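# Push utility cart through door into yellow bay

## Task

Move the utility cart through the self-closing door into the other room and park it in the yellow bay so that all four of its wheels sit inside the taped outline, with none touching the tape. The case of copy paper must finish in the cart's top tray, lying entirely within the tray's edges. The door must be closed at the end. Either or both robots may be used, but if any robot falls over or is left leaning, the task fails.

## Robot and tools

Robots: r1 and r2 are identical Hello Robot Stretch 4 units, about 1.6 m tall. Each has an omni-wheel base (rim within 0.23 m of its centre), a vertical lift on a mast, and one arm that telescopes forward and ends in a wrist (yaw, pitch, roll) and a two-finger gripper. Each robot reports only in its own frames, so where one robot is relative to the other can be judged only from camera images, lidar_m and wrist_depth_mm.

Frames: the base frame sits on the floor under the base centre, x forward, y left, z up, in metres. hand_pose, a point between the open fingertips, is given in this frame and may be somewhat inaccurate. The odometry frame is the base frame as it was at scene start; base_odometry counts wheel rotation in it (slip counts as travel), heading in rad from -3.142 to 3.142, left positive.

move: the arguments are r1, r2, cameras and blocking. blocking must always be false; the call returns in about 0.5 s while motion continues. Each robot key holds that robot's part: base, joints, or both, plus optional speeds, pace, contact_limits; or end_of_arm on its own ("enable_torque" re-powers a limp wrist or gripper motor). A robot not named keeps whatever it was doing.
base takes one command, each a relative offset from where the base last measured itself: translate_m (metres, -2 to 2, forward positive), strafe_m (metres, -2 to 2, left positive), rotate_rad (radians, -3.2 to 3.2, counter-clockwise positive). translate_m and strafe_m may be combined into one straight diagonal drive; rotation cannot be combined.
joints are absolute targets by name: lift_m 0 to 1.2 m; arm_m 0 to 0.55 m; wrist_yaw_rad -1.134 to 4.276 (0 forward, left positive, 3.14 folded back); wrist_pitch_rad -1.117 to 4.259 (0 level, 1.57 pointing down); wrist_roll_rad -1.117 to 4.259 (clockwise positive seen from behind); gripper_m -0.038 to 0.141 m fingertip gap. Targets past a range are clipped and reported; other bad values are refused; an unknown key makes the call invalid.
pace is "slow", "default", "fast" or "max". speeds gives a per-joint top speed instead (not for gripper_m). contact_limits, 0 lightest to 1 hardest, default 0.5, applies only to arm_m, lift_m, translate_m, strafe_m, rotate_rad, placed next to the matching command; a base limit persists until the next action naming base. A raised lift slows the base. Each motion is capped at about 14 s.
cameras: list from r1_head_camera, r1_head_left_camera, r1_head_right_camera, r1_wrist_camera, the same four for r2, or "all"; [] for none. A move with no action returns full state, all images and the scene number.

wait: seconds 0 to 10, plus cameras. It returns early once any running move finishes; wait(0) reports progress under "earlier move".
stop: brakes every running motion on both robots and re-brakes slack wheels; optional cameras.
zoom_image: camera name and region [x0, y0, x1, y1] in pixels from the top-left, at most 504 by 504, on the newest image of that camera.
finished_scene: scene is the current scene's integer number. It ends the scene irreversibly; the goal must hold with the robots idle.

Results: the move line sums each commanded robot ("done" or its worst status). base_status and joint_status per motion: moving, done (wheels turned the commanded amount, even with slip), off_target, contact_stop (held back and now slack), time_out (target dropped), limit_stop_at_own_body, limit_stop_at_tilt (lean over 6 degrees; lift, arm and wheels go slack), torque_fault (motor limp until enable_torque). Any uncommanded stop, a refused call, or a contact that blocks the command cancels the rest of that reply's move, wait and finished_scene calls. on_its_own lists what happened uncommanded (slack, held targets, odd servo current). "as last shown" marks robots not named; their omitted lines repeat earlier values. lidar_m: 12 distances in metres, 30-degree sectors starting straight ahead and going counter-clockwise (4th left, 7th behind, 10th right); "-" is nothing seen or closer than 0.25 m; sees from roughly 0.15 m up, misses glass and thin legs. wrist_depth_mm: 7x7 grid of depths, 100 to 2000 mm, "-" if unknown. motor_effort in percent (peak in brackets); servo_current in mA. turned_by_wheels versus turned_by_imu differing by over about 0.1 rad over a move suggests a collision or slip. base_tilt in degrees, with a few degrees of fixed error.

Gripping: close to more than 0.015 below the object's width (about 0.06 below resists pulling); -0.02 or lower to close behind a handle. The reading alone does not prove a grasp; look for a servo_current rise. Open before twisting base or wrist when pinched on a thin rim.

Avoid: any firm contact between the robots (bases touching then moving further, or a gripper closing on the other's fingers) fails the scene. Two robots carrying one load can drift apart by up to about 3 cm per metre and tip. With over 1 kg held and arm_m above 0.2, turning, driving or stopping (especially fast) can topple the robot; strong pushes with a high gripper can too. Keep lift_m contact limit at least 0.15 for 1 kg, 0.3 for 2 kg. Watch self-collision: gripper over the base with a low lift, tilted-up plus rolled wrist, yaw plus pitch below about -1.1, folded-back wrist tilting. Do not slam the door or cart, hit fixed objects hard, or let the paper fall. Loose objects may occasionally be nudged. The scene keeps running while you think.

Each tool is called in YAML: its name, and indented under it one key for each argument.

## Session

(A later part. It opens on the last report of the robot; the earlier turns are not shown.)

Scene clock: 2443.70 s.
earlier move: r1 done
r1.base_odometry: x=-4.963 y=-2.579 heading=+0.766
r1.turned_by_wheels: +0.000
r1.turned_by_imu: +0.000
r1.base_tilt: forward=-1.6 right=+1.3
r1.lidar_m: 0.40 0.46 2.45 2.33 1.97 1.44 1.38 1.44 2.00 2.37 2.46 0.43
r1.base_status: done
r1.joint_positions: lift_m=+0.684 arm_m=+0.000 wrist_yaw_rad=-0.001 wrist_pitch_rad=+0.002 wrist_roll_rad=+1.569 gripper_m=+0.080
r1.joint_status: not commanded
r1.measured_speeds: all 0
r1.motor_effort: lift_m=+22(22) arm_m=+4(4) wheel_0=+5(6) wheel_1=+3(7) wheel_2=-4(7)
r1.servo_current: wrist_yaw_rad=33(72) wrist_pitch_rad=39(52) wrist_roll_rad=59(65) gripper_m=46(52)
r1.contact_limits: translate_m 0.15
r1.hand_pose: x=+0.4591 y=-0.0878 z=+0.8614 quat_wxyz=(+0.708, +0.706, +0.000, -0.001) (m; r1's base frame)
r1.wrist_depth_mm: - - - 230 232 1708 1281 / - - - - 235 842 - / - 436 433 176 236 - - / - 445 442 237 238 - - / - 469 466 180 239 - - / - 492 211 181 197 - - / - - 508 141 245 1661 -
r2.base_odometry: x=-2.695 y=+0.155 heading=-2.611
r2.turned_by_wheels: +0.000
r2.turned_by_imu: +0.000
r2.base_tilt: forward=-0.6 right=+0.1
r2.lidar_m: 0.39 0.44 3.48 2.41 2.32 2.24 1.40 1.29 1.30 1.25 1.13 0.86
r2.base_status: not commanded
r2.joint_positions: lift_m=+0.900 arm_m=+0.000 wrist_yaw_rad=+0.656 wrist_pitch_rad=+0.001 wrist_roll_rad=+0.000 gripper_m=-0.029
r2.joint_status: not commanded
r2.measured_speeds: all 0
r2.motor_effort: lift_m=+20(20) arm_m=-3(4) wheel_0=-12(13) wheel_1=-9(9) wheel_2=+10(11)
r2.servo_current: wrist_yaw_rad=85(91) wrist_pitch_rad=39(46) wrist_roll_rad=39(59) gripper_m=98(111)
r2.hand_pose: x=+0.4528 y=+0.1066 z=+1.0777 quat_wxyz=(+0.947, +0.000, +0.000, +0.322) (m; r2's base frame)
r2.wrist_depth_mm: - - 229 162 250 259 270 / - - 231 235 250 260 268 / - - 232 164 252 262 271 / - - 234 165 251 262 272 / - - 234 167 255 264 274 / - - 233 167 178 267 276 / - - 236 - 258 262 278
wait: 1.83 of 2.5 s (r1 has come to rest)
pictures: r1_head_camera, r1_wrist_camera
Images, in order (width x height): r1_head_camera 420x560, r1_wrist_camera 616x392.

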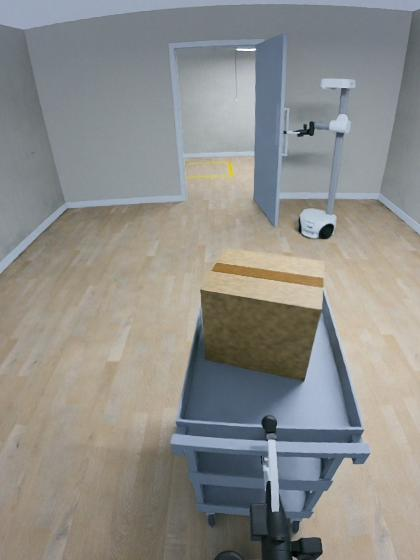

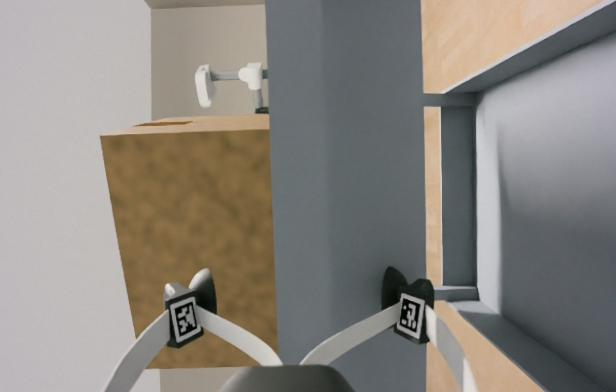

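move:
  blocking: false
  r1: {"base": {"translate_m": 0.018, "strafe_m": 0.0}, "contact_limits": {"translate_m": 0.15}, "pace": "slow"}

wait:
  seconds: 1

move:
  blocking: false
  r1: {"joints": {"gripper_m": -0.03}}

wait:
  seconds: 1.5

move:
  blocking: false
  r1: {"base": {"translate_m": 0.2, "strafe_m": 0.0}, "contact_limits": {"translate_m": 0.4}, "pace": "slow"}

wait:
  seconds: 4
  cameras: ["r1_head_camera", "r1_wrist_camera"]

Scene clock: 2454.53 s.
move: r1 moving
r1.base_odometry: x=-4.954 y=-2.571 heading=+0.767
r1.turned_by_wheels: +0.001
r1.turned_by_imu: +0.001
r1.base_tilt: forward=-1.6 right=+1.3
r1.lidar_m: 0.41 0.43 2.44 2.32 2.02 1.45 1.39 1.45 2.00 2.36 2.46 0.42
r1.base_status: translate_m moving; strafe_m moving
r1.joint_positions: lift_m=+0.684 arm_m=+0.000 wrist_yaw_rad=-0.001 wrist_pitch_rad=+0.002 wrist_roll_rad=+1.569 gripper_m=+0.080
r1.joint_status: not commanded
r1.measured_speeds: translate_m=+0.038 strafe_m=+0.000 rotate_rad=+0.003 lift_m=+0.000 arm_m=+0.000 wrist_yaw_rad=+0.000 wrist_pitch_rad=+0.000 wrist_roll_rad=+0.000
r1.motor_effort: lift_m=+22(22) arm_m=+4(4) wheel_0=+8(10) wheel_1=+6(6) wheel_2=-7(10)
r1.servo_current: wrist_yaw_rad=39(59) wrist_pitch_rad=52(52) wrist_roll_rad=59(65) gripper_m=39(46)
r1.contact_limits: translate_m 0.15
r1.hand_pose: x=+0.4591 y=-0.0878 z=+0.8613 quat_wxyz=(+0.708, +0.706, +0.000, -0.001) (m; r1's base frame)
r1.wrist_depth_mm: - - - 227 229 1708 - / - - - - 231 1756 - / - 430 436 173 235 - - / - 442 445 175 236 - - / - 466 466 177 237 - - / - 492 212 179 207 - - / - - 508 138 242 1618 -
r2: as last shown
r2.lidar_m: 0.39 0.42 3.48 2.39 2.33 2.24 1.43 1.29 1.32 1.28 1.14 0.84
r2.motor_effort: lift_m=+20(20) arm_m=-3(4) wheel_0=-12(13) wheel_1=-8(9) wheel_2=+10(11)
r2.servo_current: wrist_yaw_rad=65(78) wrist_pitch_rad=39(46) wrist_roll_rad=39(59) gripper_m=104(104)
r2.wrist_depth_mm: - - 230 162 249 259 268 / - - 231 236 249 260 267 / - - 233 164 251 260 270 / - - 234 165 251 262 274 / - - 235 167 254 264 273 / - - 233 167 178 267 276 / - - 236 - 256 263 278
pictures: none

Scene clock: 2455.17 s.
earlier move: r1 done
r1.base_odometry: x=-4.950 y=-2.567 heading=+0.767
r1.turned_by_wheels: +0.000
r1.turned_by_imu: +0.000
r1.base_tilt: forward=-1.6 right=+1.3
r1.lidar_m: 0.39 0.47 2.44 2.32 2.01 1.47 1.38 1.43 2.03 2.36 2.46 0.42
r1.base_status: done
r1.joint_positions: lift_m=+0.684 arm_m=+0.000 wrist_yaw_rad=-0.001 wrist_pitch_rad=+0.002 wrist_roll_rad=+1.569 gripper_m=+0.080
r1.joint_status: not commanded
r1.measured_speeds: all 0
r1.motor_effort: lift_m=+22(22) arm_m=+4(4) wheel_0=+3(10) wheel_1=+3(6) wheel_2=-3(10)
r1.servo_current: wrist_yaw_rad=46(72) wrist_pitch_rad=39(52) wrist_roll_rad=52(72) gripper_m=46(46)
r1.contact_limits: translate_m 0.15
r1.hand_pose: x=+0.4591 y=-0.0878 z=+0.8613 quat_wxyz=(+0.708, +0.706, +0.000, -0.001) (m; r1's base frame)
r1.wrist_depth_mm: - - - - 227 1661 - / - - - - 231 - - / - 433 433 176 236 - - / - 459 452 237 240 - - / - 484 477 182 243 - - / - - 211 186 191 - - / - - - 138 254 585 -
r2.base_odometry: x=-2.695 y=+0.155 heading=-2.611
r2.turned_by_wheels: +0.000
r2.turned_by_imu: +0.000
r2.base_tilt: forward=-0.6 right=+0.1
r2.lidar_m: 0.39 0.44 3.48 2.39 2.31 2.26 1.43 1.29 1.31 1.26 1.13 0.86
r2.base_status: not commanded
r2.joint_positions: lift_m=+0.900 arm_m=+0.000 wrist_yaw_rad=+0.656 wrist_pitch_rad=+0.001 wrist_roll_rad=+0.000 gripper_m=-0.029
r2.joint_status: not commanded
r2.measured_speeds: all 0
r2.motor_effort: lift_m=+20(20) arm_m=-3(4) wheel_0=-12(13) wheel_1=-9(9) wheel_2=+11(11)
r2.servo_current: wrist_yaw_rad=78(91) wrist_pitch_rad=39(46) wrist_roll_rad=52(59) gripper_m=98(111)
r2.hand_pose: x=+0.4528 y=+0.1066 z=+1.0777 quat_wxyz=(+0.947, +0.000, +0.000, +0.322) (m; r2's base frame)
r2.wrist_depth_mm: - - 230 162 248 259 267 / - - 230 235 250 259 268 / - - 231 164 251 260 271 / - - 233 165 252 263 272 / - - 234 167 253 265 273 / - - 233 167 178 266 276 / - - 236 - 259 263 278
wait: 0.63 of 1 s (r1 has come to rest)
pictures: none

Scene clock: 2455.67 s.
move: r1 moving
r1.base_odometry: x=-4.950 y=-2.567 heading=+0.767
r1.turned_by_wheels: +0.000
r1.turned_by_imu: +0.000
r1.base_tilt: forward=-1.6 right=+1.3
r1.lidar_m: 0.40 0.45 2.43 2.32 1.97 1.46 1.38 1.46 2.04 2.37 2.47 0.42
r1.base_status: not commanded
r1.joint_positions: lift_m=+0.684 arm_m=+0.000 wrist_yaw_rad=-0.001 wrist_pitch_rad=+0.002 wrist_roll_rad=+1.569 gripper_m=+0.062
r1.joint_status: gripper_m moving
r1.measured_speeds: all 0
r1.motor_effort: lift_m=+22(22) arm_m=+4(4) wheel_0=+3(4) wheel_1=+3(3) wheel_2=-3(3)
r1.servo_current: wrist_yaw_rad=46(59) wrist_pitch_rad=39(46) wrist_roll_rad=52(65) gripper_m=98(98)
r1.contact_limits: translate_m 0.15
r1.hand_pose: x=+0.4591 y=-0.0878 z=+0.8613 quat_wxyz=(+0.708, +0.706, +0.000, -0.001) (m; r1's base frame)
r1.wrist_depth_mm: - - - - 226 1661 - / - - - - 231 - - / - 436 433 176 236 - - / - 452 452 238 240 - - / - 484 477 182 245 - - / - - 194 186 192 - - / - - - 138 252 1756 -
r2: as last shown
r2.lidar_m: 0.37 0.44 3.49 2.37 2.30 2.26 1.43 1.27 1.31 1.27 1.13 0.85
r2.motor_effort: lift_m=+20(20) arm_m=-3(4) wheel_0=-12(13) wheel_1=-8(9) wheel_2=+10(11)
r2.servo_current: wrist_yaw_rad=65(85) wrist_pitch_rad=39(46) wrist_roll_rad=33(52) gripper_m=104(104)
r2.wrist_depth_mm: - - 229 162 247 258 267 / - - 231 235 250 258 268 / - - 233 164 251 260 270 / - - 234 165 252 263 271 / - - 235 167 254 264 274 / - - 233 167 179 266 274 / - - 236 - 258 262 278
pictures: none

Scene clock: 2456.97 s.
earlier move: r1 done
r1.base_odometry: x=-4.950 y=-2.567 heading=+0.766
r1.turned_by_wheels: +0.000
r1.turned_by_imu: +0.000
r1.base_tilt: forward=-1.6 right=+1.3
r1.lidar_m: 0.40 0.45 2.45 2.33 2.01 1.45 1.40 1.44 2.02 2.36 2.44 0.42
r1.base_status: not commanded
r1.joint_positions: lift_m=+0.684 arm_m=+0.000 wrist_yaw_rad=-0.001 wrist_pitch_rad=+0.003 wrist_roll_rad=+1.569 gripper_m=-0.029
r1.joint_status: all done
r1.measured_speeds: all 0
r1.motor_effort: lift_m=+22(22) arm_m=-4(4) wheel_0=+2(5) wheel_1=+2(3) wheel_2=-1(3)
r1.servo_current: wrist_yaw_rad=46(72) wrist_pitch_rad=46(46) wrist_roll_rad=46(65) gripper_m=78(163)
r1.contact_limits: translate_m 0.15
r1.hand_pose: x=+0.4592 y=-0.0878 z=+0.8611 quat_wxyz=(+0.708, +0.706, +0.001, -0.002) (m; r1's base frame)
r1.wrist_depth_mm: - - - 220 221 1708 - / - - - - 224 - - / - 427 427 169 229 - - / - 445 449 172 233 - - / - 469 469 176 238 - - / - 500 203 193 182 - - / - 157 - 154 245 145 -
r2.base_odometry: x=-2.695 y=+0.155 heading=-2.611
r2.turned_by_wheels: +0.000
r2.turned_by_imu: +0.000
r2.base_tilt: forward=-0.6 right=+0.1
r2.lidar_m: 0.39 0.44 3.47 2.41 2.30 2.25 1.42 1.30 1.31 1.28 1.13 0.87
r2.base_status: not commanded
r2.joint_positions: lift_m=+0.900 arm_m=+0.000 wrist_yaw_rad=+0.656 wrist_pitch_rad=+0.001 wrist_roll_rad=+0.000 gripper_m=-0.029
r2.joint_status: not commanded
r2.measured_speeds: all 0
r2.motor_effort: lift_m=+20(20) arm_m=-3(4) wheel_0=-12(13) wheel_1=-9(9) wheel_2=+11(11)
r2.servo_current: wrist_yaw_rad=78(91) wrist_pitch_rad=46(46) wrist_roll_rad=33(59) gripper_m=98(104)
r2.hand_pose: x=+0.4528 y=+0.1066 z=+1.0777 quat_wxyz=(+0.947, +0.000, +0.000, +0.322) (m; r2's base frame)
r2.wrist_depth_mm: - - 230 161 249 259 268 / - - 231 235 250 258 270 / - - 233 164 250 260 271 / - - 234 165 252 262 273 / - - 235 167 255 265 274 / - - 233 167 178 266 276 / - - 236 - 258 263 278
wait: 1.30 of 1.5 s (r1 has come to rest)
pictures: none

Scene clock: 2457.47 s.
move: r1 moving
r1.base_odometry: x=-4.941 y=-2.558 heading=+0.767
r1.turned_by_wheels: +0.000
r1.turned_by_imu: +0.000
r1.base_tilt: forward=-1.6 right=+1.3
r1.lidar_m: 0.41 0.44 2.43 2.33 2.04 1.47 1.40 1.47 2.05 2.36 2.48 0.42
r1.base_status: translate_m moving; strafe_m moving
r1.joint_positions: lift_m=+0.684 arm_m=+0.000 wrist_yaw_rad=-0.001 wrist_pitch_rad=+0.003 wrist_roll_rad=+1.569 gripper_m=-0.029
r1.joint_status: not commanded
r1.measured_speeds: translate_m=+0.048 strafe_m=+0.000 rotate_rad=+0.000 lift_m=+0.000 arm_m=-0.002 wrist_yaw_rad=+0.000 wrist_pitch_rad=+0.009 wrist_roll_rad=+0.000
r1.motor_effort: lift_m=+22(22) arm_m=-3(4) wheel_0=+6(7) wheel_1=+4(6) wheel_2=-6(7)
r1.servo_current: wrist_yaw_rad=46(65) wrist_pitch_rad=46(46) wrist_roll_rad=39(59) gripper_m=59(78)
r1.contact_limits: translate_m 0.4
r1.hand_pose: x=+0.4591 y=-0.0878 z=+0.8610 quat_wxyz=(+0.708, +0.706, +0.001, -0.002) (m; r1's base frame)
r1.wrist_depth_mm: - - - 155 212 1661 - / - - - 156 215 - - / - 413 415 217 220 - - / - 433 439 161 223 - - / - 462 459 164 227 - - / - 488 189 172 182 - - / - - 504 128 234 138 -
r2: as last shown
r2.lidar_m: 0.39 0.43 3.45 2.40 2.31 2.23 1.44 1.29 1.31 1.26 1.14 0.87
r2.motor_effort: lift_m=+20(20) arm_m=-3(4) wheel_0=-12(13) wheel_1=-9(9) wheel_2=+10(11)
r2.servo_current: wrist_yaw_rad=78(98) wrist_pitch_rad=39(46) wrist_roll_rad=46(59) gripper_m=98(111)
r2.wrist_depth_mm: - - 229 162 248 258 268 / - - 231 234 251 259 268 / - - 231 164 251 260 271 / - - 233 165 252 260 272 / - - 236 167 255 265 274 / - - 233 167 178 265 276 / - - 236 - 258 260 278
pictures: none

Scene clock: 2460.23 s.
earlier move: r1 done
r1.base_odometry: x=-4.806 y=-2.428 heading=+0.767
r1.turned_by_wheels: +0.000
r1.turned_by_imu: +0.000
r1.base_tilt: forward=-1.6 right=+1.3
r1.lidar_m: 0.41 3.37 2.46 2.32 2.30 1.67 1.58 1.68 2.32 2.37 2.44 0.37
r1.base_status: done
r1.joint_positions: lift_m=+0.684 arm_m=+0.000 wrist_yaw_rad=-0.001 wrist_pitch_rad=+0.006 wrist_roll_rad=+1.569 gripper_m=-0.029
r1.joint_status: not commanded
r1.measured_speeds: all 0
r1.motor_effort: lift_m=+22(22) arm_m=+5(5) wheel_0=+4(11) wheel_1=+3(8) wheel_2=-3(11)
r1.servo_current: wrist_yaw_rad=46(65) wrist_pitch_rad=46(59) wrist_roll_rad=39(65) gripper_m=52(78)
r1.contact_limits: translate_m 0.4
r1.hand_pose: x=+0.4591 y=-0.0878 z=+0.8603 quat_wxyz=(+0.708, +0.706, +0.002, -0.002) (m; r1's base frame)
r1.wrist_depth_mm: - 504 500 121 179 - - / - 375 375 - 189 - - / - 407 410 - 198 - - / - 455 449 - 207 - - / - 508 492 152 221 - - / - - 525 185 182 1756 - / - - 183 134 247 135 1281
r2.base_odometry: x=-2.695 y=+0.155 heading=-2.611
r2.turned_by_wheels: +0.000
r2.turned_by_imu: +0.000
r2.base_tilt: forward=-0.6 right=+0.1
r2.lidar_m: 0.40 0.42 3.50 2.15 2.14 2.27 1.43 1.29 1.31 1.25 1.15 0.85
r2.base_status: not commanded
r2.joint_positions: lift_m=+0.900 arm_m=+0.000 wrist_yaw_rad=+0.656 wrist_pitch_rad=+0.001 wrist_roll_rad=+0.000 gripper_m=-0.029
r2.joint_status: not commanded
r2.measured_speeds: all 0
r2.motor_effort: lift_m=+20(20) arm_m=-3(4) wheel_0=-12(13) wheel_1=-9(9) wheel_2=+10(11)
r2.servo_current: wrist_yaw_rad=85(98) wrist_pitch_rad=39(46) wrist_roll_rad=46(59) gripper_m=98(111)
r2.hand_pose: x=+0.4528 y=+0.1066 z=+1.0777 quat_wxyz=(+0.947, +0.000, +0.000, +0.322) (m; r2's base frame)
r2.wrist_depth_mm: - - 230 161 249 257 270 / - - 231 235 250 259 270 / - - 231 164 250 262 272 / - - 233 165 251 263 271 / - - 236 167 253 264 276 / - - 233 167 178 266 276 / - - 236 - 258 262 278
wait: 2.77 of 4 s (r1 has come to rest)
pictures: r1_head_camera, r1_wrist_camera
Images, in order (width x height): r1_head_camera 420x560, r1_wrist_camera 616x392.

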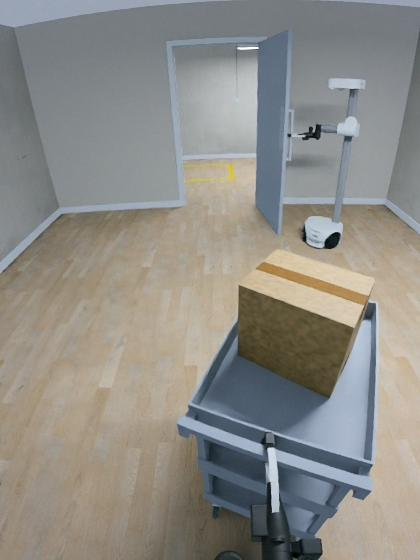

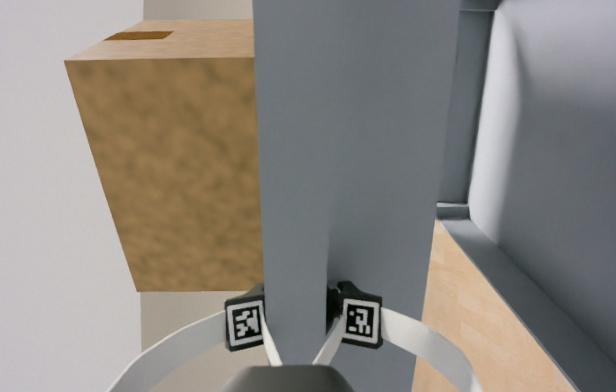

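move:
  blocking: false
  r1: {"joints": {"gripper_m": 0.08}}

wait:
  seconds: 2

move:
  blocking: false
  r1: {"base": {"translate_m": -0.055, "strafe_m": -0.145}, "pace": "slow"}

wait:
  seconds: 3
  cameras: ["r1_head_camera", "r1_wrist_camera"]

Scene clock: 2477.23 s.
move: r1 moving
r1.base_odometry: x=-4.806 y=-2.428 heading=+0.767
r1.turned_by_wheels: +0.000
r1.turned_by_imu: +0.000
r1.base_tilt: forward=-1.6 right=+1.2
r1.lidar_m: 0.42 3.38 2.45 2.29 2.28 1.66 1.59 1.66 2.28 2.37 2.44 0.39
r1.base_status: not commanded
r1.joint_positions: lift_m=+0.684 arm_m=+0.000 wrist_yaw_rad=-0.001 wrist_pitch_rad=+0.006 wrist_roll_rad=+1.569 gripper_m=-0.004
r1.joint_status: gripper_m moving
r1.measured_speeds: all 0
r1.motor_effort: lift_m=+22(22) arm_m=+5(5) wheel_0=+4(5) wheel_1=+3(3) wheel_2=-3(3)
r1.servo_current: wrist_yaw_rad=33(59) wrist_pitch_rad=39(52) wrist_roll_rad=46(59) gripper_m=59(72)
r1.contact_limits: translate_m 0.4
r1.hand_pose: x=+0.4591 y=-0.0878 z=+0.8603 quat_wxyz=(+0.708, +0.706, +0.002, -0.002) (m; r1's base frame)
r1.wrist_depth_mm: - 504 496 - 181 - - / - 375 377 - 191 - - / - 407 410 196 200 - - / - 455 449 148 211 - - / - 517 500 156 224 1808 - / - - 525 168 185 1756 - / - - 186 143 182 1430 1308
r2: as last shown
r2.lidar_m: 0.40 0.41 3.49 2.17 2.15 2.26 1.44 1.30 1.30 1.25 1.14 0.85
r2.servo_current: wrist_yaw_rad=72(91) wrist_pitch_rad=46(46) wrist_roll_rad=39(52) gripper_m=91(104)
r2.wrist_depth_mm: - - 230 162 248 258 268 / - - 230 234 249 260 270 / - - 233 164 250 262 271 / - - 234 165 251 263 273 / - - 236 167 255 265 273 / - - 233 167 178 266 276 / - - 236 - 258 263 278
pictures: none

Scene clock: 2478.53 s.
earlier move: r1 done
r1.base_odometry: x=-4.806 y=-2.428 heading=+0.767
r1.turned_by_wheels: +0.000
r1.turned_by_imu: +0.000
r1.base_tilt: forward=-1.6 right=+1.3
r1.lidar_m: 0.43 3.41 2.46 2.30 2.29 1.64 1.59 1.69 2.31 2.37 2.45 0.38
r1.base_status: not commanded
r1.joint_positions: lift_m=+0.684 arm_m=+0.000 wrist_yaw_rad=-0.001 wrist_pitch_rad=+0.005 wrist_roll_rad=+1.569 gripper_m=+0.080
r1.joint_status: all done
r1.measured_speeds: all 0
r1.motor_effort: lift_m=+21(22) arm_m=+5(5) wheel_0=+4(5) wheel_1=+3(3) wheel_2=-2(3)
r1.servo_current: wrist_yaw_rad=52(59) wrist_pitch_rad=52(59) wrist_roll_rad=52(59) gripper_m=46(104)
r1.contact_limits: translate_m 0.4
r1.hand_pose: x=+0.4591 y=-0.0878 z=+0.8606 quat_wxyz=(+0.708, +0.706, +0.001, -0.002) (m; r1's base frame)
r1.wrist_depth_mm: - 477 462 - 186 - - / - 384 387 - 197 - - / - 421 421 145 208 - - / - 473 462 155 220 - - / - - 517 168 234 1756 - / - - 199 244 190 1661 - / - - - 138 270 1576 1336
r2.base_odometry: x=-2.695 y=+0.155 heading=-2.611
r2.turned_by_wheels: +0.000
r2.turned_by_imu: +0.000
r2.base_tilt: forward=-0.6 right=+0.1
r2.lidar_m: 0.41 0.46 3.48 2.15 2.15 2.26 1.44 1.30 1.32 1.26 1.11 0.86
r2.base_status: not commanded
r2.joint_positions: lift_m=+0.900 arm_m=+0.000 wrist_yaw_rad=+0.656 wrist_pitch_rad=+0.001 wrist_roll_rad=+0.000 gripper_m=-0.029
r2.joint_status: not commanded
r2.measured_speeds: all 0
r2.motor_effort: lift_m=+20(20) arm_m=-3(4) wheel_0=-12(13) wheel_1=-9(9) wheel_2=+11(11)
r2.servo_current: wrist_yaw_rad=85(98) wrist_pitch_rad=39(46) wrist_roll_rad=52(59) gripper_m=104(111)
r2.hand_pose: x=+0.4528 y=+0.1066 z=+1.0777 quat_wxyz=(+0.947, +0.000, +0.000, +0.322) (m; r2's base frame)
r2.wrist_depth_mm: - - 230 161 249 258 267 / - - 231 235 250 259 268 / - - 232 164 251 262 271 / - - 233 165 251 263 272 / - - 235 167 254 264 274 / - - 233 167 178 267 276 / - - 236 - 258 263 277
wait: 1.30 of 2 s (r1 has come to rest)
pictures: none

Scene clock: 2479.03 s.
move: r1 moving
r1.base_odometry: x=-4.801 y=-2.440 heading=+0.767
r1.turned_by_wheels: +0.000
r1.turned_by_imu: +0.000
r1.base_tilt: forward=-1.6 right=+1.3
r1.lidar_m: 0.44 3.40 2.44 2.33 2.27 1.66 1.58 1.64 2.26 2.36 2.43 0.39
r1.base_status: translate_m moving; strafe_m moving
r1.joint_positions: lift_m=+0.684 arm_m=+0.000 wrist_yaw_rad=-0.001 wrist_pitch_rad=+0.005 wrist_roll_rad=+1.569 gripper_m=+0.080
r1.joint_status: not commanded
r1.measured_speeds: translate_m=-0.018 strafe_m=-0.046 rotate_rad=-0.002 lift_m=+0.000 arm_m=+0.000 wrist_yaw_rad=+0.000 wrist_pitch_rad=+0.000 wrist_roll_rad=+0.000
r1.motor_effort: lift_m=+21(21) arm_m=+4(5) wheel_0=+4(7) wheel_1=-5(7) wheel_2=+2(3)
r1.servo_current: wrist_yaw_rad=46(65) wrist_pitch_rad=46(52) wrist_roll_rad=39(65) gripper_m=46(52)
r1.hand_pose: x=+0.4591 y=-0.0878 z=+0.8606 quat_wxyz=(+0.708, +0.706, +0.001, -0.002) (m; r1's base frame)
r1.wrist_depth_mm: - 445 430 - 183 - - / - 384 387 - 193 - - / - 421 424 - 206 - - / - 477 469 - 219 - - / - - 521 165 234 1808 - / - - 200 242 191 1708 - / - - - 138 268 1537 1308
r2: as last shown
r2.lidar_m: 0.41 0.44 3.47 2.13 2.12 2.26 1.40 1.29 1.31 1.27 1.12 0.86
r2.motor_effort: lift_m=+20(20) arm_m=-4(4) wheel_0=-12(13) wheel_1=-9(9) wheel_2=+11(11)
r2.servo_current: wrist_yaw_rad=78(91) wrist_pitch_rad=46(46) wrist_roll_rad=39(52) gripper_m=104(111)
r2.wrist_depth_mm: - - 231 161 249 257 268 / - - 231 236 251 259 268 / - - 232 164 251 262 271 / - - 233 165 251 263 272 / - - 235 167 254 263 274 / - - 233 167 178 266 276 / - - 236 - 258 263 278
pictures: none

Scene clock: 2481.37 s.
earlier move: r1 done
r1.base_odometry: x=-4.745 y=-2.570 heading=+0.768
r1.turned_by_wheels: +0.001
r1.turned_by_imu: +0.000
r1.base_tilt: forward=-1.6 right=+1.3
r1.lidar_m: 0.43 0.53 2.59 2.46 2.20 1.61 1.54 1.61 2.19 2.21 2.33 0.40
r1.base_status: done
r1.joint_positions: lift_m=+0.684 arm_m=+0.000 wrist_yaw_rad=+0.001 wrist_pitch_rad=+0.005 wrist_roll_rad=+1.570 gripper_m=+0.080
r1.joint_status: not commanded
r1.measured_speeds: all 0
r1.motor_effort: lift_m=+21(21) arm_m=+5(5) wheel_0=+8(11) wheel_1=+0(7) wheel_2=+1(5)
r1.servo_current: wrist_yaw_rad=46(72) wrist_pitch_rad=46(59) wrist_roll_rad=33(65) gripper_m=39(52)
r1.hand_pose: x=+0.4593 y=-0.0870 z=+0.8606 quat_wxyz=(+0.708, +0.707, +0.002, -0.001) (m; r1's base frame)
r1.wrist_depth_mm: - - - - - 1708 1205 / - - - 569 442 - - / - 554 496 196 - 212 213 / - 436 436 148 - - - / - 488 480 161 229 - - / - - 211 175 211 - - / - - - 139 265 1808 -
r2.base_odometry: x=-2.695 y=+0.155 heading=-2.611
r2.turned_by_wheels: +0.000
r2.turned_by_imu: +0.000
r2.base_tilt: forward=-0.6 right=+0.1
r2.lidar_m: 0.41 0.45 3.47 2.16 2.10 2.25 1.44 1.31 1.31 1.26 1.14 0.87
r2.base_status: not commanded
r2.joint_positions: lift_m=+0.900 arm_m=+0.000 wrist_yaw_rad=+0.656 wrist_pitch_rad=+0.001 wrist_roll_rad=+0.000 gripper_m=-0.029
r2.joint_status: not commanded
r2.measured_speeds: all 0
r2.motor_effort: lift_m=+20(20) arm_m=-3(4) wheel_0=-12(13) wheel_1=-9(9) wheel_2=+11(11)
r2.servo_current: wrist_yaw_rad=78(91) wrist_pitch_rad=39(46) wrist_roll_rad=46(65) gripper_m=98(111)
r2.hand_pose: x=+0.4528 y=+0.1066 z=+1.0777 quat_wxyz=(+0.947, +0.000, +0.000, +0.322) (m; r2's base frame)
r2.wrist_depth_mm: - - 230 162 249 258 268 / - - 231 234 250 258 268 / - - 232 164 250 262 271 / - - 233 165 251 263 272 / - - 236 167 255 264 272 / - - 233 167 178 266 277 / - - 236 - 258 260 278
wait: 2.33 of 3 s (r1 has come to rest)
pictures: r1_head_camera, r1_wrist_camera
Images, in order (width x height): r1_head_camera 420x560, r1_wrist_camera 616x392.

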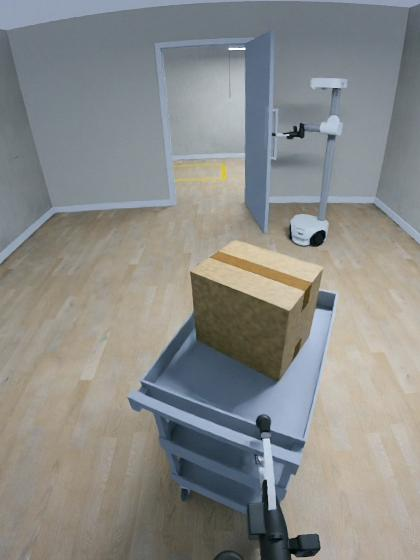

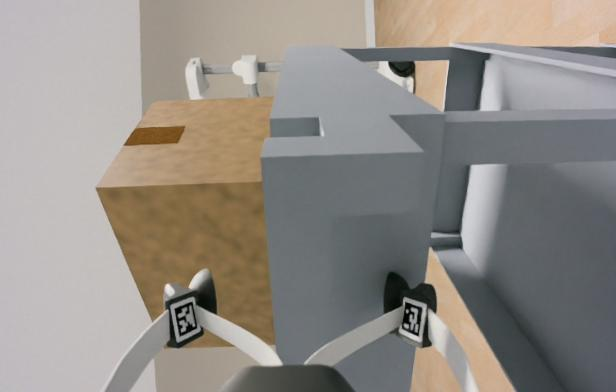

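move:
  blocking: false
  r1: {"base": {"translate_m": 0.02, "strafe_m": 0.0}, "contact_limits": {"translate_m": 0.15}, "pace": "slow"}

wait:
  seconds: 1

move:
  blocking: false
  r1: {"joints": {"gripper_m": -0.03}}

wait:
  seconds: 1.5

move:
  blocking: false
  r1: {"base": {"translate_m": 0.15, "strafe_m": -0.06}, "contact_limits": {"translate_m": 0.4}, "pace": "slow"}

wait:
  seconds: 4
  cameras: ["r1_head_camera", "r1_wrist_camera"]

Scene clock: 2492.87 s.
move: r1 moving
r1.base_odometry: x=-4.737 y=-2.562 heading=+0.768
r1.turned_by_wheels: +0.001
r1.turned_by_imu: +0.000
r1.base_tilt: forward=-1.6 right=+1.3
r1.lidar_m: 0.44 0.53 2.58 2.46 2.22 1.61 1.55 1.62 2.23 2.23 2.31 0.44
r1.base_status: translate_m moving; strafe_m moving
r1.joint_positions: lift_m=+0.684 arm_m=+0.000 wrist_yaw_rad=+0.001 wrist_pitch_rad=+0.005 wrist_roll_rad=+1.570 gripper_m=+0.080
r1.joint_status: not commanded
r1.measured_speeds: translate_m=+0.042 strafe_m=+0.000 rotate_rad=+0.000 lift_m=+0.000 arm_m=+0.000 wrist_yaw_rad=+0.000 wrist_pitch_rad=+0.000 wrist_roll_rad=+0.000
r1.motor_effort: lift_m=+21(21) arm_m=+4(5) wheel_0=+8(12) wheel_1=+4(8) wheel_2=-6(7)
r1.servo_current: wrist_yaw_rad=52(59) wrist_pitch_rad=46(52) wrist_roll_rad=46(72) gripper_m=39(46)
r1.contact_limits: translate_m 0.15
r1.hand_pose: x=+0.4593 y=-0.0870 z=+0.8606 quat_wxyz=(+0.708, +0.707, +0.002, -0.001) (m; r1's base frame)
r1.wrist_depth_mm: - - - - - 1708 1138 / - - - 564 - - - / - 539 488 193 - 208 210 / - 430 430 146 - - - / - 492 480 159 229 - - / - - 211 172 208 - - / - - - 138 265 1756 -
r2: as last shown
r2.lidar_m: 0.40 0.43 3.48 2.12 2.10 2.22 1.46 1.29 1.31 1.27 1.14 0.88
r2.motor_effort: lift_m=+20(20) arm_m=-3(4) wheel_0=-13(13) wheel_1=-9(9) wheel_2=+10(11)
r2.servo_current: wrist_yaw_rad=91(91) wrist_pitch_rad=39(46) wrist_roll_rad=46(59) gripper_m=98(104)
r2.wrist_depth_mm: - - 230 162 248 258 268 / - - 231 234 250 258 267 / - - 232 164 250 262 272 / - - 234 165 252 263 273 / - - 236 167 254 265 273 / - - 233 167 178 266 277 / - - 236 - 259 262 278
pictures: none

Scene clock: 2493.53 s.
earlier move: r1 done
r1.base_odometry: x=-4.731 y=-2.557 heading=+0.768
r1.turned_by_wheels: +0.000
r1.turned_by_imu: +0.000
r1.base_tilt: forward=-1.6 right=+1.3
r1.lidar_m: 0.44 0.54 2.54 2.47 2.25 1.62 1.56 1.65 2.24 2.21 2.31 0.42
r1.base_status: done
r1.joint_positions: lift_m=+0.684 arm_m=+0.000 wrist_yaw_rad=+0.001 wrist_pitch_rad=+0.005 wrist_roll_rad=+1.570 gripper_m=+0.080
r1.joint_status: not commanded
r1.measured_speeds: all 0
r1.motor_effort: lift_m=+21(21) arm_m=+4(5) wheel_0=+4(12) wheel_1=+3(8) wheel_2=-1(7)
r1.servo_current: wrist_yaw_rad=52(59) wrist_pitch_rad=39(52) wrist_roll_rad=46(72) gripper_m=39(52)
r1.contact_limits: translate_m 0.15
r1.hand_pose: x=+0.4593 y=-0.0870 z=+0.8606 quat_wxyz=(+0.708, +0.707, +0.002, -0.001) (m; r1's base frame)
r1.wrist_depth_mm: - - - - - 1708 1205 / - - - 564 424 - - / - 544 492 201 205 215 216 / - 439 433 151 - - - / - 512 496 164 235 - - / - - 212 180 191 - - / - - - 139 279 1808 -
r2.base_odometry: x=-2.695 y=+0.155 heading=-2.611
r2.turned_by_wheels: +0.000
r2.turned_by_imu: +0.000
r2.base_tilt: forward=-0.6 right=+0.1
r2.lidar_m: 0.40 0.44 3.50 2.11 2.10 2.23 1.45 1.30 1.31 1.26 1.14 0.87
r2.base_status: not commanded
r2.joint_positions: lift_m=+0.900 arm_m=+0.000 wrist_yaw_rad=+0.656 wrist_pitch_rad=+0.001 wrist_roll_rad=+0.000 gripper_m=-0.029
r2.joint_status: not commanded
r2.measured_speeds: all 0
r2.motor_effort: lift_m=+20(20) arm_m=-3(4) wheel_0=-12(13) wheel_1=-9(9) wheel_2=+11(11)
r2.servo_current: wrist_yaw_rad=91(91) wrist_pitch_rad=39(46) wrist_roll_rad=52(59) gripper_m=104(104)
r2.hand_pose: x=+0.4528 y=+0.1066 z=+1.0777 quat_wxyz=(+0.947, +0.000, +0.000, +0.322) (m; r2's base frame)
r2.wrist_depth_mm: - - 230 162 248 258 267 / - - 230 234 250 260 268 / - - 233 164 251 259 270 / - - 234 165 250 263 272 / - - 235 167 255 263 274 / - - 234 167 178 267 277 / - - 236 - 258 263 278
wait: 0.67 of 1 s (r1 has come to rest)
pictures: none

Scene clock: 2494.03 s.
move: r1 moving
r1.base_odometry: x=-4.731 y=-2.557 heading=+0.768
r1.turned_by_wheels: +0.000
r1.turned_by_imu: +0.000
r1.base_tilt: forward=-1.6 right=+1.3
r1.lidar_m: 0.41 0.54 2.58 2.46 2.23 1.60 1.55 1.64 2.23 2.22 2.31 0.45
r1.base_status: not commanded
r1.joint_positions: lift_m=+0.684 arm_m=+0.000 wrist_yaw_rad=+0.001 wrist_pitch_rad=+0.005 wrist_roll_rad=+1.570 gripper_m=+0.062
r1.joint_status: gripper_m moving
r1.measured_speeds: all 0
r1.motor_effort: lift_m=+21(21) arm_m=+4(5) wheel_0=+5(5) wheel_1=+3(3) wheel_2=-1(1)
r1.servo_current: wrist_yaw_rad=52(59) wrist_pitch_rad=46(46) wrist_roll_rad=65(65) gripper_m=104(104)
r1.contact_limits: translate_m 0.15
r1.hand_pose: x=+0.4593 y=-0.0870 z=+0.8606 quat_wxyz=(+0.708, +0.707, +0.002, -0.001) (m; r1's base frame)
r1.wrist_depth_mm: - - - - - 1708 1182 / - - - 564 427 - - / - 544 488 200 205 213 216 / - 439 436 150 - - - / - 512 488 164 235 - - / - - 193 180 191 - - / - - - 138 278 1808 -
r2: as last shown
r2.lidar_m: 0.43 0.42 3.47 2.10 2.13 2.27 1.46 1.29 1.30 1.27 1.14 0.86
r2.motor_effort: lift_m=+20(20) arm_m=-3(4) wheel_0=-13(13) wheel_1=-9(9) wheel_2=+11(11)
r2.servo_current: wrist_yaw_rad=85(85) wrist_pitch_rad=46(46) wrist_roll_rad=46(52) gripper_m=104(111)
r2.wrist_depth_mm: - - 229 161 250 259 270 / - - 231 235 250 260 268 / - - 233 164 251 260 271 / - - 234 165 252 263 271 / - - 235 167 254 265 272 / - - 234 167 179 267 276 / - - 236 - 257 263 278
pictures: none

Scene clock: 2495.33 s.
earlier move: r1 done
r1.base_odometry: x=-4.731 y=-2.557 heading=+0.768
r1.turned_by_wheels: +0.000
r1.turned_by_imu: +0.000
r1.base_tilt: forward=-1.6 right=+1.3
r1.lidar_m: 0.44 0.53 2.58 2.46 2.22 1.63 1.54 1.62 2.23 2.21 2.30 0.44
r1.base_status: not commanded
r1.joint_positions: lift_m=+0.684 arm_m=+0.000 wrist_yaw_rad=+0.001 wrist_pitch_rad=+0.005 wrist_roll_rad=+1.570 gripper_m=-0.029
r1.joint_status: all done
r1.measured_speeds: all 0
r1.motor_effort: lift_m=+21(21) arm_m=-4(5) wheel_0=+3(5) wheel_1=+2(3) wheel_2=+1(1)
r1.servo_current: wrist_yaw_rad=46(65) wrist_pitch_rad=46(52) wrist_roll_rad=65(65) gripper_m=78(176)
r1.contact_limits: translate_m 0.15
r1.hand_pose: x=+0.4594 y=-0.0870 z=+0.8606 quat_wxyz=(+0.708, +0.707, +0.002, -0.001) (m; r1's base frame)
r1.wrist_depth_mm: - - - - - 1756 1205 / - - - 455 - - - / - 544 492 196 200 211 211 / - 433 436 145 - - - / - 492 480 158 229 - - / - - 204 173 181 - - / - 156 - 155 265 144 -
r2.base_odometry: x=-2.695 y=+0.155 heading=-2.611
r2.turned_by_wheels: +0.000
r2.turned_by_imu: +0.000
r2.base_tilt: forward=-0.6 right=+0.1
r2.lidar_m: 0.40 0.45 3.48 2.12 2.11 2.29 1.45 1.30 1.30 1.25 1.11 0.81
r2.base_status: not commanded
r2.joint_positions: lift_m=+0.900 arm_m=+0.000 wrist_yaw_rad=+0.656 wrist_pitch_rad=+0.001 wrist_roll_rad=+0.000 gripper_m=-0.029
r2.joint_status: not commanded
r2.measured_speeds: all 0
r2.motor_effort: lift_m=+20(20) arm_m=-3(4) wheel_0=-12(13) wheel_1=-8(9) wheel_2=+10(11)
r2.servo_current: wrist_yaw_rad=78(98) wrist_pitch_rad=39(46) wrist_roll_rad=46(65) gripper_m=104(111)
r2.hand_pose: x=+0.4528 y=+0.1066 z=+1.0777 quat_wxyz=(+0.947, +0.000, +0.000, +0.322) (m; r2's base frame)
r2.wrist_depth_mm: - - 229 162 248 259 270 / - - 231 235 250 259 267 / - - 233 164 251 260 270 / - - 234 165 251 262 272 / - - 235 166 254 264 274 / - - 234 167 178 267 277 / - - 236 - 258 262 278
wait: 1.30 of 1.5 s (r1 has come to rest)
pictures: none

Scene clock: 2495.83 s.
move: r1 moving
r1.base_odometry: x=-4.719 y=-2.552 heading=+0.769
r1.turned_by_wheels: +0.001
r1.turned_by_imu: +0.000
r1.base_tilt: forward=-1.6 right=+1.3
r1.lidar_m: 0.42 0.53 2.60 2.48 2.26 1.64 1.57 1.61 2.25 2.23 2.30 0.44
r1.base_status: translate_m moving; strafe_m moving
r1.joint_positions: lift_m=+0.684 arm_m=+0.000 wrist_yaw_rad=+0.001 wrist_pitch_rad=+0.005 wrist_roll_rad=+1.570 gripper_m=-0.029
r1.joint_status: not commanded
r1.measured_speeds: translate_m=+0.043 strafe_m=-0.017 rotate_rad=+0.000 lift_m=+0.000 arm_m=+0.000 wrist_yaw_rad=+0.000 wrist_pitch_rad=+0.000 wrist_roll_rad=+0.000
r1.motor_effort: lift_m=+21(21) arm_m=+2(4) wheel_0=+9(9) wheel_1=+4(5) wheel_2=-8(8)
r1.servo_current: wrist_yaw_rad=59(59) wrist_pitch_rad=39(52) wrist_roll_rad=65(65) gripper_m=59(78)
r1.contact_limits: translate_m 0.4
r1.hand_pose: x=+0.4593 y=-0.0870 z=+0.8605 quat_wxyz=(+0.708, +0.707, +0.002, -0.001) (m; r1's base frame)
r1.wrist_depth_mm: - - - - - 1708 1205 / - - - 559 455 - - / - 504 480 190 192 200 204 / - 424 424 136 - - - / - 477 466 144 221 - - / - - 504 185 183 - - / - - 177 135 250 135 -
r2: as last shown
r2.lidar_m: 0.41 0.42 3.48 2.13 2.11 2.26 1.46 1.29 1.31 1.25 1.13 0.86
r2.motor_effort: lift_m=+20(20) arm_m=-3(4) wheel_0=-12(13) wheel_1=-8(9) wheel_2=+11(11)
r2.servo_current: wrist_yaw_rad=78(91) wrist_pitch_rad=39(46) wrist_roll_rad=39(52) gripper_m=98(111)
r2.wrist_depth_mm: - - 230 162 249 258 270 / - - 231 236 251 258 270 / - - 233 164 251 262 271 / - - 233 165 252 263 271 / - - 235 167 255 265 274 / - - 233 167 178 265 277 / - - 236 - 257 262 279
pictures: none

Scene clock: 2498.17 s.
earlier move: r1 done
r1.base_odometry: x=-4.582 y=-2.495 heading=+0.769
r1.turned_by_wheels: +0.000
r1.turned_by_imu: +0.000
r1.base_tilt: forward=-1.6 right=+1.3
r1.lidar_m: 0.44 0.55 2.67 2.52 2.44 1.80 1.72 1.79 2.26 2.17 2.22 0.41
r1.base_status: done
r1.joint_positions: lift_m=+0.684 arm_m=+0.000 wrist_yaw_rad=+0.001 wrist_pitch_rad=+0.006 wrist_roll_rad=+1.570 gripper_m=-0.029
r1.joint_status: not commanded
r1.measured_speeds: all 0
r1.motor_effort: lift_m=+21(21) arm_m=+4(5) wheel_0=+7(14) wheel_1=+3(7) wheel_2=-2(11)
r1.servo_current: wrist_yaw_rad=46(65) wrist_pitch_rad=52(59) wrist_roll_rad=65(65) gripper_m=52(78)
r1.contact_limits: translate_m 0.4
r1.hand_pose: x=+0.4594 y=-0.0870 z=+0.8602 quat_wxyz=(+0.708, +0.707, +0.003, -0.002) (m; r1's base frame)
r1.wrist_depth_mm: - - - 661 - - - / - - 512 480 249 - - / - 424 430 180 186 191 194 / - 430 427 147 - 197 - / - 535 504 135 - - - / - - 559 184 182 1863 - / - - 180 143 180 135 -
r2.base_odometry: x=-2.695 y=+0.155 heading=-2.611
r2.turned_by_wheels: +0.000
r2.turned_by_imu: +0.000
r2.base_tilt: forward=-0.6 right=+0.1
r2.lidar_m: 0.41 0.44 3.48 2.08 1.93 2.20 1.41 1.29 1.33 1.26 1.13 0.87
r2.base_status: not commanded
r2.joint_positions: lift_m=+0.900 arm_m=+0.000 wrist_yaw_rad=+0.656 wrist_pitch_rad=+0.001 wrist_roll_rad=+0.000 gripper_m=-0.029
r2.joint_status: not commanded
r2.measured_speeds: all 0
r2.motor_effort: lift_m=+20(20) arm_m=-3(4) wheel_0=-12(13) wheel_1=-9(9) wheel_2=+11(11)
r2.servo_current: wrist_yaw_rad=78(91) wrist_pitch_rad=33(46) wrist_roll_rad=46(59) gripper_m=104(111)
r2.hand_pose: x=+0.4528 y=+0.1066 z=+1.0777 quat_wxyz=(+0.947, +0.000, +0.000, +0.322) (m; r2's base frame)
r2.wrist_depth_mm: - - 230 161 249 258 268 / - - 230 236 249 258 268 / - - 233 164 251 260 272 / - - 234 165 252 263 272 / - - 236 167 254 265 274 / - - 233 167 178 267 276 / - - 236 - 258 263 277
wait: 2.33 of 4 s (r1 has come to rest)
pictures: r1_head_camera, r1_wrist_camera
Images, in order (width x height): r1_head_camera 420x560, r1_wrist_camera 616x392.

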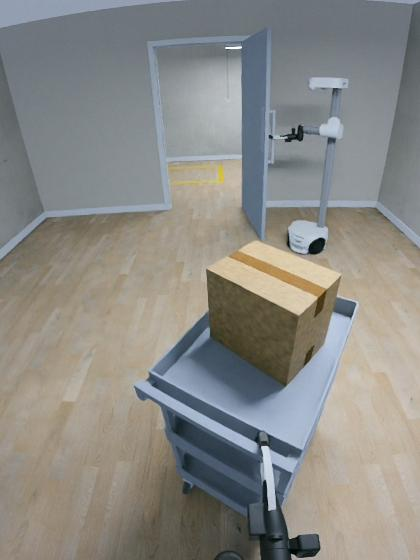

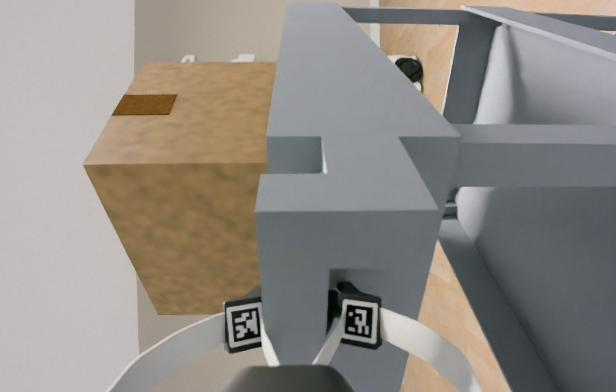

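move:
  blocking: false
  r1: {"joints": {"gripper_m": 0.08}}

wait:
  seconds: 2

move:
  blocking: false
  r1: {"base": {"translate_m": -0.16, "strafe_m": 0.0}, "pace": "slow"}

wait:
  seconds: 3

move:
  blocking: false
  r1: {"base": {"rotate_rad": 1.15}, "joints": {"wrist_roll_rad": 0.0, "gripper_m": -0.02, "lift_m": 0.65}}

wait:
  seconds: 3
  cameras: ["r1_head_camera"]

Scene clock: 2533.17 s.
move: r1 moving
r1.base_odometry: x=-4.581 y=-2.495 heading=+0.769
r1.turned_by_wheels: +0.000
r1.turned_by_imu: +0.000
r1.base_tilt: forward=-1.6 right=+1.3
r1.lidar_m: 0.41 0.55 2.67 2.53 2.43 1.78 1.71 1.77 2.28 2.12 2.26 0.44
r1.base_status: not commanded
r1.joint_positions: lift_m=+0.684 arm_m=+0.000 wrist_yaw_rad=+0.001 wrist_pitch_rad=+0.006 wrist_roll_rad=+1.570 gripper_m=-0.004
r1.joint_status: gripper_m moving
r1.measured_speeds: all 0
r1.motor_effort: lift_m=+21(21) arm_m=+4(4) wheel_0=+6(7) wheel_1=+3(3) wheel_2=-2(3)
r1.servo_current: wrist_yaw_rad=52(65) wrist_pitch_rad=52(52) wrist_roll_rad=52(65) gripper_m=72(72)
r1.contact_limits: translate_m 0.4
r1.hand_pose: x=+0.4594 y=-0.0870 z=+0.8602 quat_wxyz=(+0.708, +0.707, +0.003, -0.002) (m; r1's base frame)
r1.wrist_depth_mm: - - - 647 - - - / - - 530 307 251 - - / - 436 436 186 187 197 201 / - 427 436 - - - - / - 539 508 141 230 - - / - - 559 178 234 1863 - / - - 181 132 160 597 -
r2: as last shown
r2.lidar_m: 0.39 0.43 3.51 2.10 1.92 2.24 1.45 1.28 1.32 1.25 1.14 0.84
r2.motor_effort: lift_m=+20(21) arm_m=-3(3) wheel_0=-12(13) wheel_1=-9(9) wheel_2=+10(11)
r2.servo_current: wrist_yaw_rad=72(91) wrist_pitch_rad=39(46) wrist_roll_rad=59(65) gripper_m=104(111)
r2.wrist_depth_mm: - - 230 162 248 259 268 / - - 232 235 250 259 270 / - - 233 164 250 260 271 / - - 233 165 252 263 272 / - - 234 167 255 264 273 / - - 232 167 178 266 274 / - - 236 - 258 263 277
pictures: none

Scene clock: 2534.47 s.
earlier move: r1 done
r1.base_odometry: x=-4.581 y=-2.495 heading=+0.769
r1.turned_by_wheels: +0.000
r1.turned_by_imu: +0.000
r1.base_tilt: forward=-1.6 right=+1.3
r1.lidar_m: 0.44 0.57 2.67 2.53 2.43 1.78 1.70 1.80 2.27 2.15 2.25 0.42
r1.base_status: not commanded
r1.joint_positions: lift_m=+0.684 arm_m=+0.000 wrist_yaw_rad=+0.001 wrist_pitch_rad=+0.006 wrist_roll_rad=+1.570 gripper_m=+0.080
r1.joint_status: all done
r1.measured_speeds: all 0
r1.motor_effort: lift_m=+21(21) arm_m=+4(4) wheel_0=+6(7) wheel_1=+2(3) wheel_2=-2(3)
r1.servo_current: wrist_yaw_rad=59(65) wrist_pitch_rad=46(59) wrist_roll_rad=52(65) gripper_m=39(104)
r1.contact_limits: translate_m 0.4
r1.hand_pose: x=+0.4594 y=-0.0870 z=+0.8602 quat_wxyz=(+0.708, +0.707, +0.003, -0.002) (m; r1's base frame)
r1.wrist_depth_mm: - - - 654 - - - / - - 530 488 278 - - / - 439 439 189 191 200 204 / - 439 442 139 - - - / - 544 508 144 230 - - / - - 564 177 185 1921 - / - - 162 146 147 591 -
r2.base_odometry: x=-2.695 y=+0.155 heading=-2.611
r2.turned_by_wheels: +0.000
r2.turned_by_imu: +0.000
r2.base_tilt: forward=-0.6 right=+0.1
r2.lidar_m: 0.41 0.43 3.48 2.09 1.91 2.28 1.43 1.29 1.31 1.27 1.12 0.85
r2.base_status: not commanded
r2.joint_positions: lift_m=+0.900 arm_m=+0.000 wrist_yaw_rad=+0.656 wrist_pitch_rad=+0.001 wrist_roll_rad=+0.000 gripper_m=-0.029
r2.joint_status: not commanded
r2.measured_speeds: all 0
r2.motor_effort: lift_m=+20(21) arm_m=-3(4) wheel_0=-13(13) wheel_1=-8(9) wheel_2=+10(11)
r2.servo_current: wrist_yaw_rad=78(98) wrist_pitch_rad=39(46) wrist_roll_rad=59(65) gripper_m=104(111)
r2.hand_pose: x=+0.4528 y=+0.1066 z=+1.0777 quat_wxyz=(+0.947, +0.000, +0.000, +0.322) (m; r2's base frame)
r2.wrist_depth_mm: - - 229 162 248 258 267 / - - 231 235 250 258 268 / - - 232 164 251 262 271 / - - 234 164 251 262 271 / - - 235 167 255 264 273 / - - 233 167 178 266 276 / - - 236 - 258 263 276
wait: 1.30 of 2 s (r1 has come to rest)
pictures: none

Scene clock: 2534.97 s.
move: r1 moving
r1.base_odometry: x=-4.590 y=-2.504 heading=+0.768
r1.turned_by_wheels: +0.000
r1.turned_by_imu: +0.000
r1.base_tilt: forward=-1.6 right=+1.3
r1.lidar_m: 0.44 0.56 2.68 2.51 2.43 1.78 1.68 1.79 2.25 2.15 2.23 0.44
r1.base_status: translate_m moving; strafe_m moving
r1.joint_positions: lift_m=+0.684 arm_m=+0.000 wrist_yaw_rad=+0.001 wrist_pitch_rad=+0.004 wrist_roll_rad=+1.570 gripper_m=+0.080
r1.joint_status: not commanded
r1.measured_speeds: translate_m=-0.049 strafe_m=+0.000 rotate_rad=-0.001 lift_m=+0.000 arm_m=+0.000 wrist_yaw_rad=+0.000 wrist_pitch_rad=+0.000 wrist_roll_rad=+0.000
r1.motor_effort: lift_m=+21(21) arm_m=+4(4) wheel_0=-5(6) wheel_1=-3(6) wheel_2=+6(6)
r1.servo_current: wrist_yaw_rad=46(52) wrist_pitch_rad=39(52) wrist_roll_rad=46(59) gripper_m=39(52)
r1.hand_pose: x=+0.4594 y=-0.0870 z=+0.8610 quat_wxyz=(+0.708, +0.707, +0.002, -0.001) (m; r1's base frame)
r1.wrist_depth_mm: - - - - - - - / - - 549 504 336 - - / - 473 452 201 204 211 213 / - 455 449 152 - - - / - - 521 158 241 - - / - - 211 173 196 699 - / - - - 138 294 1708 -
r2: as last shown
r2.lidar_m: 0.42 0.44 3.47 2.10 1.93 2.22 1.46 1.29 1.31 1.25 1.13 0.88
r2.motor_effort: lift_m=+20(20) arm_m=-3(4) wheel_0=-12(13) wheel_1=-9(9) wheel_2=+10(11)
r2.servo_current: wrist_yaw_rad=91(91) wrist_pitch_rad=46(46) wrist_roll_rad=33(52) gripper_m=111(111)
r2.wrist_depth_mm: - - 230 162 248 258 268 / - - 231 234 251 258 268 / - - 231 164 251 259 271 / - - 233 165 252 263 272 / - - 234 166 253 264 273 / - - 233 167 178 267 276 / - - 236 - 258 263 277
pictures: none

Scene clock: 2537.37 s.
earlier move: r1 done
r1.base_odometry: x=-4.696 y=-2.607 heading=+0.768
r1.turned_by_wheels: +0.000
r1.turned_by_imu: +0.000
r1.base_tilt: forward=-1.6 right=+1.3
r1.lidar_m: 0.53 0.76 2.66 2.52 2.20 1.62 1.54 1.61 2.22 2.15 2.24 0.56
r1.base_status: done
r1.joint_positions: lift_m=+0.684 arm_m=+0.000 wrist_yaw_rad=+0.001 wrist_pitch_rad=+0.004 wrist_roll_rad=+1.570 gripper_m=+0.080
r1.joint_status: not commanded
r1.measured_speeds: all 0
r1.motor_effort: lift_m=+20(21) arm_m=+4(4) wheel_0=-4(7) wheel_1=-3(7) wheel_2=+2(7)
r1.servo_current: wrist_yaw_rad=59(72) wrist_pitch_rad=39(52) wrist_roll_rad=39(72) gripper_m=52(52)
r1.hand_pose: x=+0.4594 y=-0.0870 z=+0.8610 quat_wxyz=(+0.708, +0.707, +0.002, -0.001) (m; r1's base frame)
r1.wrist_depth_mm: - - - - - 1661 1205 / - - - 691 - - - / - - 621 603 384 370 370 / - - 597 312 366 364 - / - - 699 654 991 - - / - - 199 778 195 - - / - - - 142 - 661 521
r2.base_odometry: x=-2.695 y=+0.155 heading=-2.611
r2.turned_by_wheels: +0.000
r2.turned_by_imu: +0.000
r2.base_tilt: forward=-0.6 right=+0.1
r2.lidar_m: 0.41 0.42 3.47 2.09 1.91 2.25 1.41 1.27 1.31 1.27 1.14 0.86
r2.base_status: not commanded
r2.joint_positions: lift_m=+0.900 arm_m=+0.000 wrist_yaw_rad=+0.656 wrist_pitch_rad=+0.001 wrist_roll_rad=+0.000 gripper_m=-0.029
r2.joint_status: not commanded
r2.measured_speeds: all 0
r2.motor_effort: lift_m=+20(20) arm_m=-4(4) wheel_0=-12(13) wheel_1=-9(9) wheel_2=+10(11)
r2.servo_current: wrist_yaw_rad=65(98) wrist_pitch_rad=39(46) wrist_roll_rad=46(59) gripper_m=98(111)
r2.hand_pose: x=+0.4528 y=+0.1066 z=+1.0777 quat_wxyz=(+0.947, +0.000, +0.000, +0.322) (m; r2's base frame)
r2.wrist_depth_mm: - - 230 161 249 258 268 / - - 231 234 250 259 268 / - - 232 164 251 260 272 / - - 234 165 251 263 272 / - - 234 166 255 265 274 / - - 233 167 178 266 276 / - - 236 - 258 263 277
wait: 2.40 of 3 s (r1 has come to rest)
pictures: none

Scene clock: 2537.87 s.
move: r1 moving
r1.base_odometry: x=-4.696 y=-2.607 heading=+1.021
r1.turned_by_wheels: +0.253
r1.turned_by_imu: +0.254
r1.base_tilt: forward=-1.6 right=+1.3
r1.lidar_m: 0.61 2.99 2.53 2.48 1.82 1.54 1.55 1.83 2.16 2.17 2.52 0.54
r1.base_status: rotate_rad moving
r1.joint_positions: lift_m=+0.655 arm_m=+0.000 wrist_yaw_rad=+0.001 wrist_pitch_rad=+0.004 wrist_roll_rad=+0.988 gripper_m=+0.062
r1.joint_status: lift_m moving; wrist_roll_rad moving; gripper_m moving
r1.measured_speeds: translate_m=-0.001 strafe_m=-0.001 rotate_rad=+0.968 lift_m=-0.056 arm_m=+0.000 wrist_yaw_rad=+0.000 wrist_pitch_rad=+0.000 wrist_roll_rad=-1.819
r1.motor_effort: lift_m=+13(19) arm_m=+4(4) wheel_0=-9(9) wheel_1=-8(8) wheel_2=-7(7)
r1.servo_current: wrist_yaw_rad=59(59) wrist_pitch_rad=46(52) wrist_roll_rad=91(111) gripper_m=91(91)
r1.hand_pose: x=+0.4594 y=-0.0870 z=+0.8320 quat_wxyz=(+0.880, +0.474, +0.002, +0.000) (m; r1's base frame)
r1.wrist_depth_mm: - - - 530 549 - 1863 / - - 691 585 267 319 - / - - - 661 347 329 319 / - - - - - - - / - - - 466 - - - / - - 194 - 191 - - / - - - 151 - - -
r2: as last shown
r2.lidar_m: 0.39 0.44 3.49 2.09 1.92 2.22 1.44 1.28 1.30 1.25 1.13 0.87
r2.motor_effort: lift_m=+20(20) arm_m=-4(4) wheel_0=-13(13) wheel_1=-9(9) wheel_2=+10(11)
r2.servo_current: wrist_yaw_rad=85(91) wrist_pitch_rad=46(52) wrist_roll_rad=46(46) gripper_m=104(111)
r2.wrist_depth_mm: - - 230 162 249 258 268 / - - 230 234 249 259 270 / - - 233 164 251 262 270 / - - 234 165 252 263 273 / - - 235 166 254 265 274 / - - 233 167 178 265 276 / - - 235 - 257 262 276
pictures: none

Scene clock: 2539.17 s.
earlier move: r1 done
r1.base_odometry: x=-4.696 y=-2.607 heading=+1.918
r1.turned_by_wheels: +0.897
r1.turned_by_imu: +0.902
r1.base_tilt: forward=-1.6 right=+1.3
r1.lidar_m: 2.60 2.51 2.03 1.57 1.55 1.66 2.22 2.17 2.34 0.51 0.56 3.35
r1.base_status: done
r1.joint_positions: lift_m=+0.650 arm_m=+0.000 wrist_yaw_rad=+0.001 wrist_pitch_rad=+0.004 wrist_roll_rad=+0.002 gripper_m=-0.019
r1.joint_status: all done
r1.measured_speeds: all 0
r1.motor_effort: lift_m=+13(19) arm_m=+4(4) wheel_0=-4(10) wheel_1=-1(8) wheel_2=-2(9)
r1.servo_current: wrist_yaw_rad=46(59) wrist_pitch_rad=39(52) wrist_roll_rad=59(111) gripper_m=52(150)
r1.hand_pose: x=+0.4594 y=-0.0870 z=+0.8276 quat_wxyz=(+1.000, +0.001, +0.002, +0.001) (m; r1's base frame)
r1.wrist_depth_mm: - - - - - - - / - - - - - - - / - - - - - - - / - - - - - - - / - - - - - - - / - - - 198 - - - / - 1983 180 183 154 1756 1863
r2.base_odometry: x=-2.695 y=+0.155 heading=-2.611
r2.turned_by_wheels: +0.000
r2.turned_by_imu: +0.000
r2.base_tilt: forward=-0.6 right=+0.1
r2.lidar_m: 0.40 0.42 3.48 2.11 1.93 2.27 1.44 1.27 1.30 1.25 1.14 0.85
r2.base_status: not commanded
r2.joint_positions: lift_m=+0.900 arm_m=+0.000 wrist_yaw_rad=+0.656 wrist_pitch_rad=+0.001 wrist_roll_rad=+0.000 gripper_m=-0.029
r2.joint_status: not commanded
r2.measured_speeds: all 0
r2.motor_effort: lift_m=+20(20) arm_m=-3(4) wheel_0=-12(13) wheel_1=-9(9) wheel_2=+11(11)
r2.servo_current: wrist_yaw_rad=72(91) wrist_pitch_rad=46(52) wrist_roll_rad=46(59) gripper_m=104(111)
r2.hand_pose: x=+0.4528 y=+0.1066 z=+1.0777 quat_wxyz=(+0.947, +0.000, +0.000, +0.322) (m; r2's base frame)
r2.wrist_depth_mm: - - 229 162 249 258 270 / - - 231 234 249 260 268 / - - 233 164 252 260 271 / - - 233 165 251 263 272 / - - 235 167 254 265 272 / - - 233 167 178 267 277 / - - 236 - 259 262 277
wait: 1.30 of 3 s (r1 has come to rest)
pictures: r1_head_camera
Images, in order (width x height): r1_head_camera 420x560.

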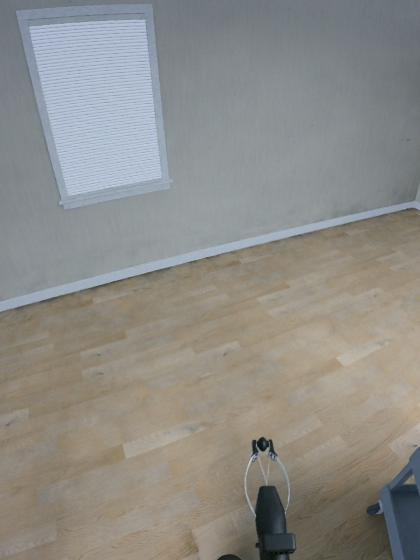

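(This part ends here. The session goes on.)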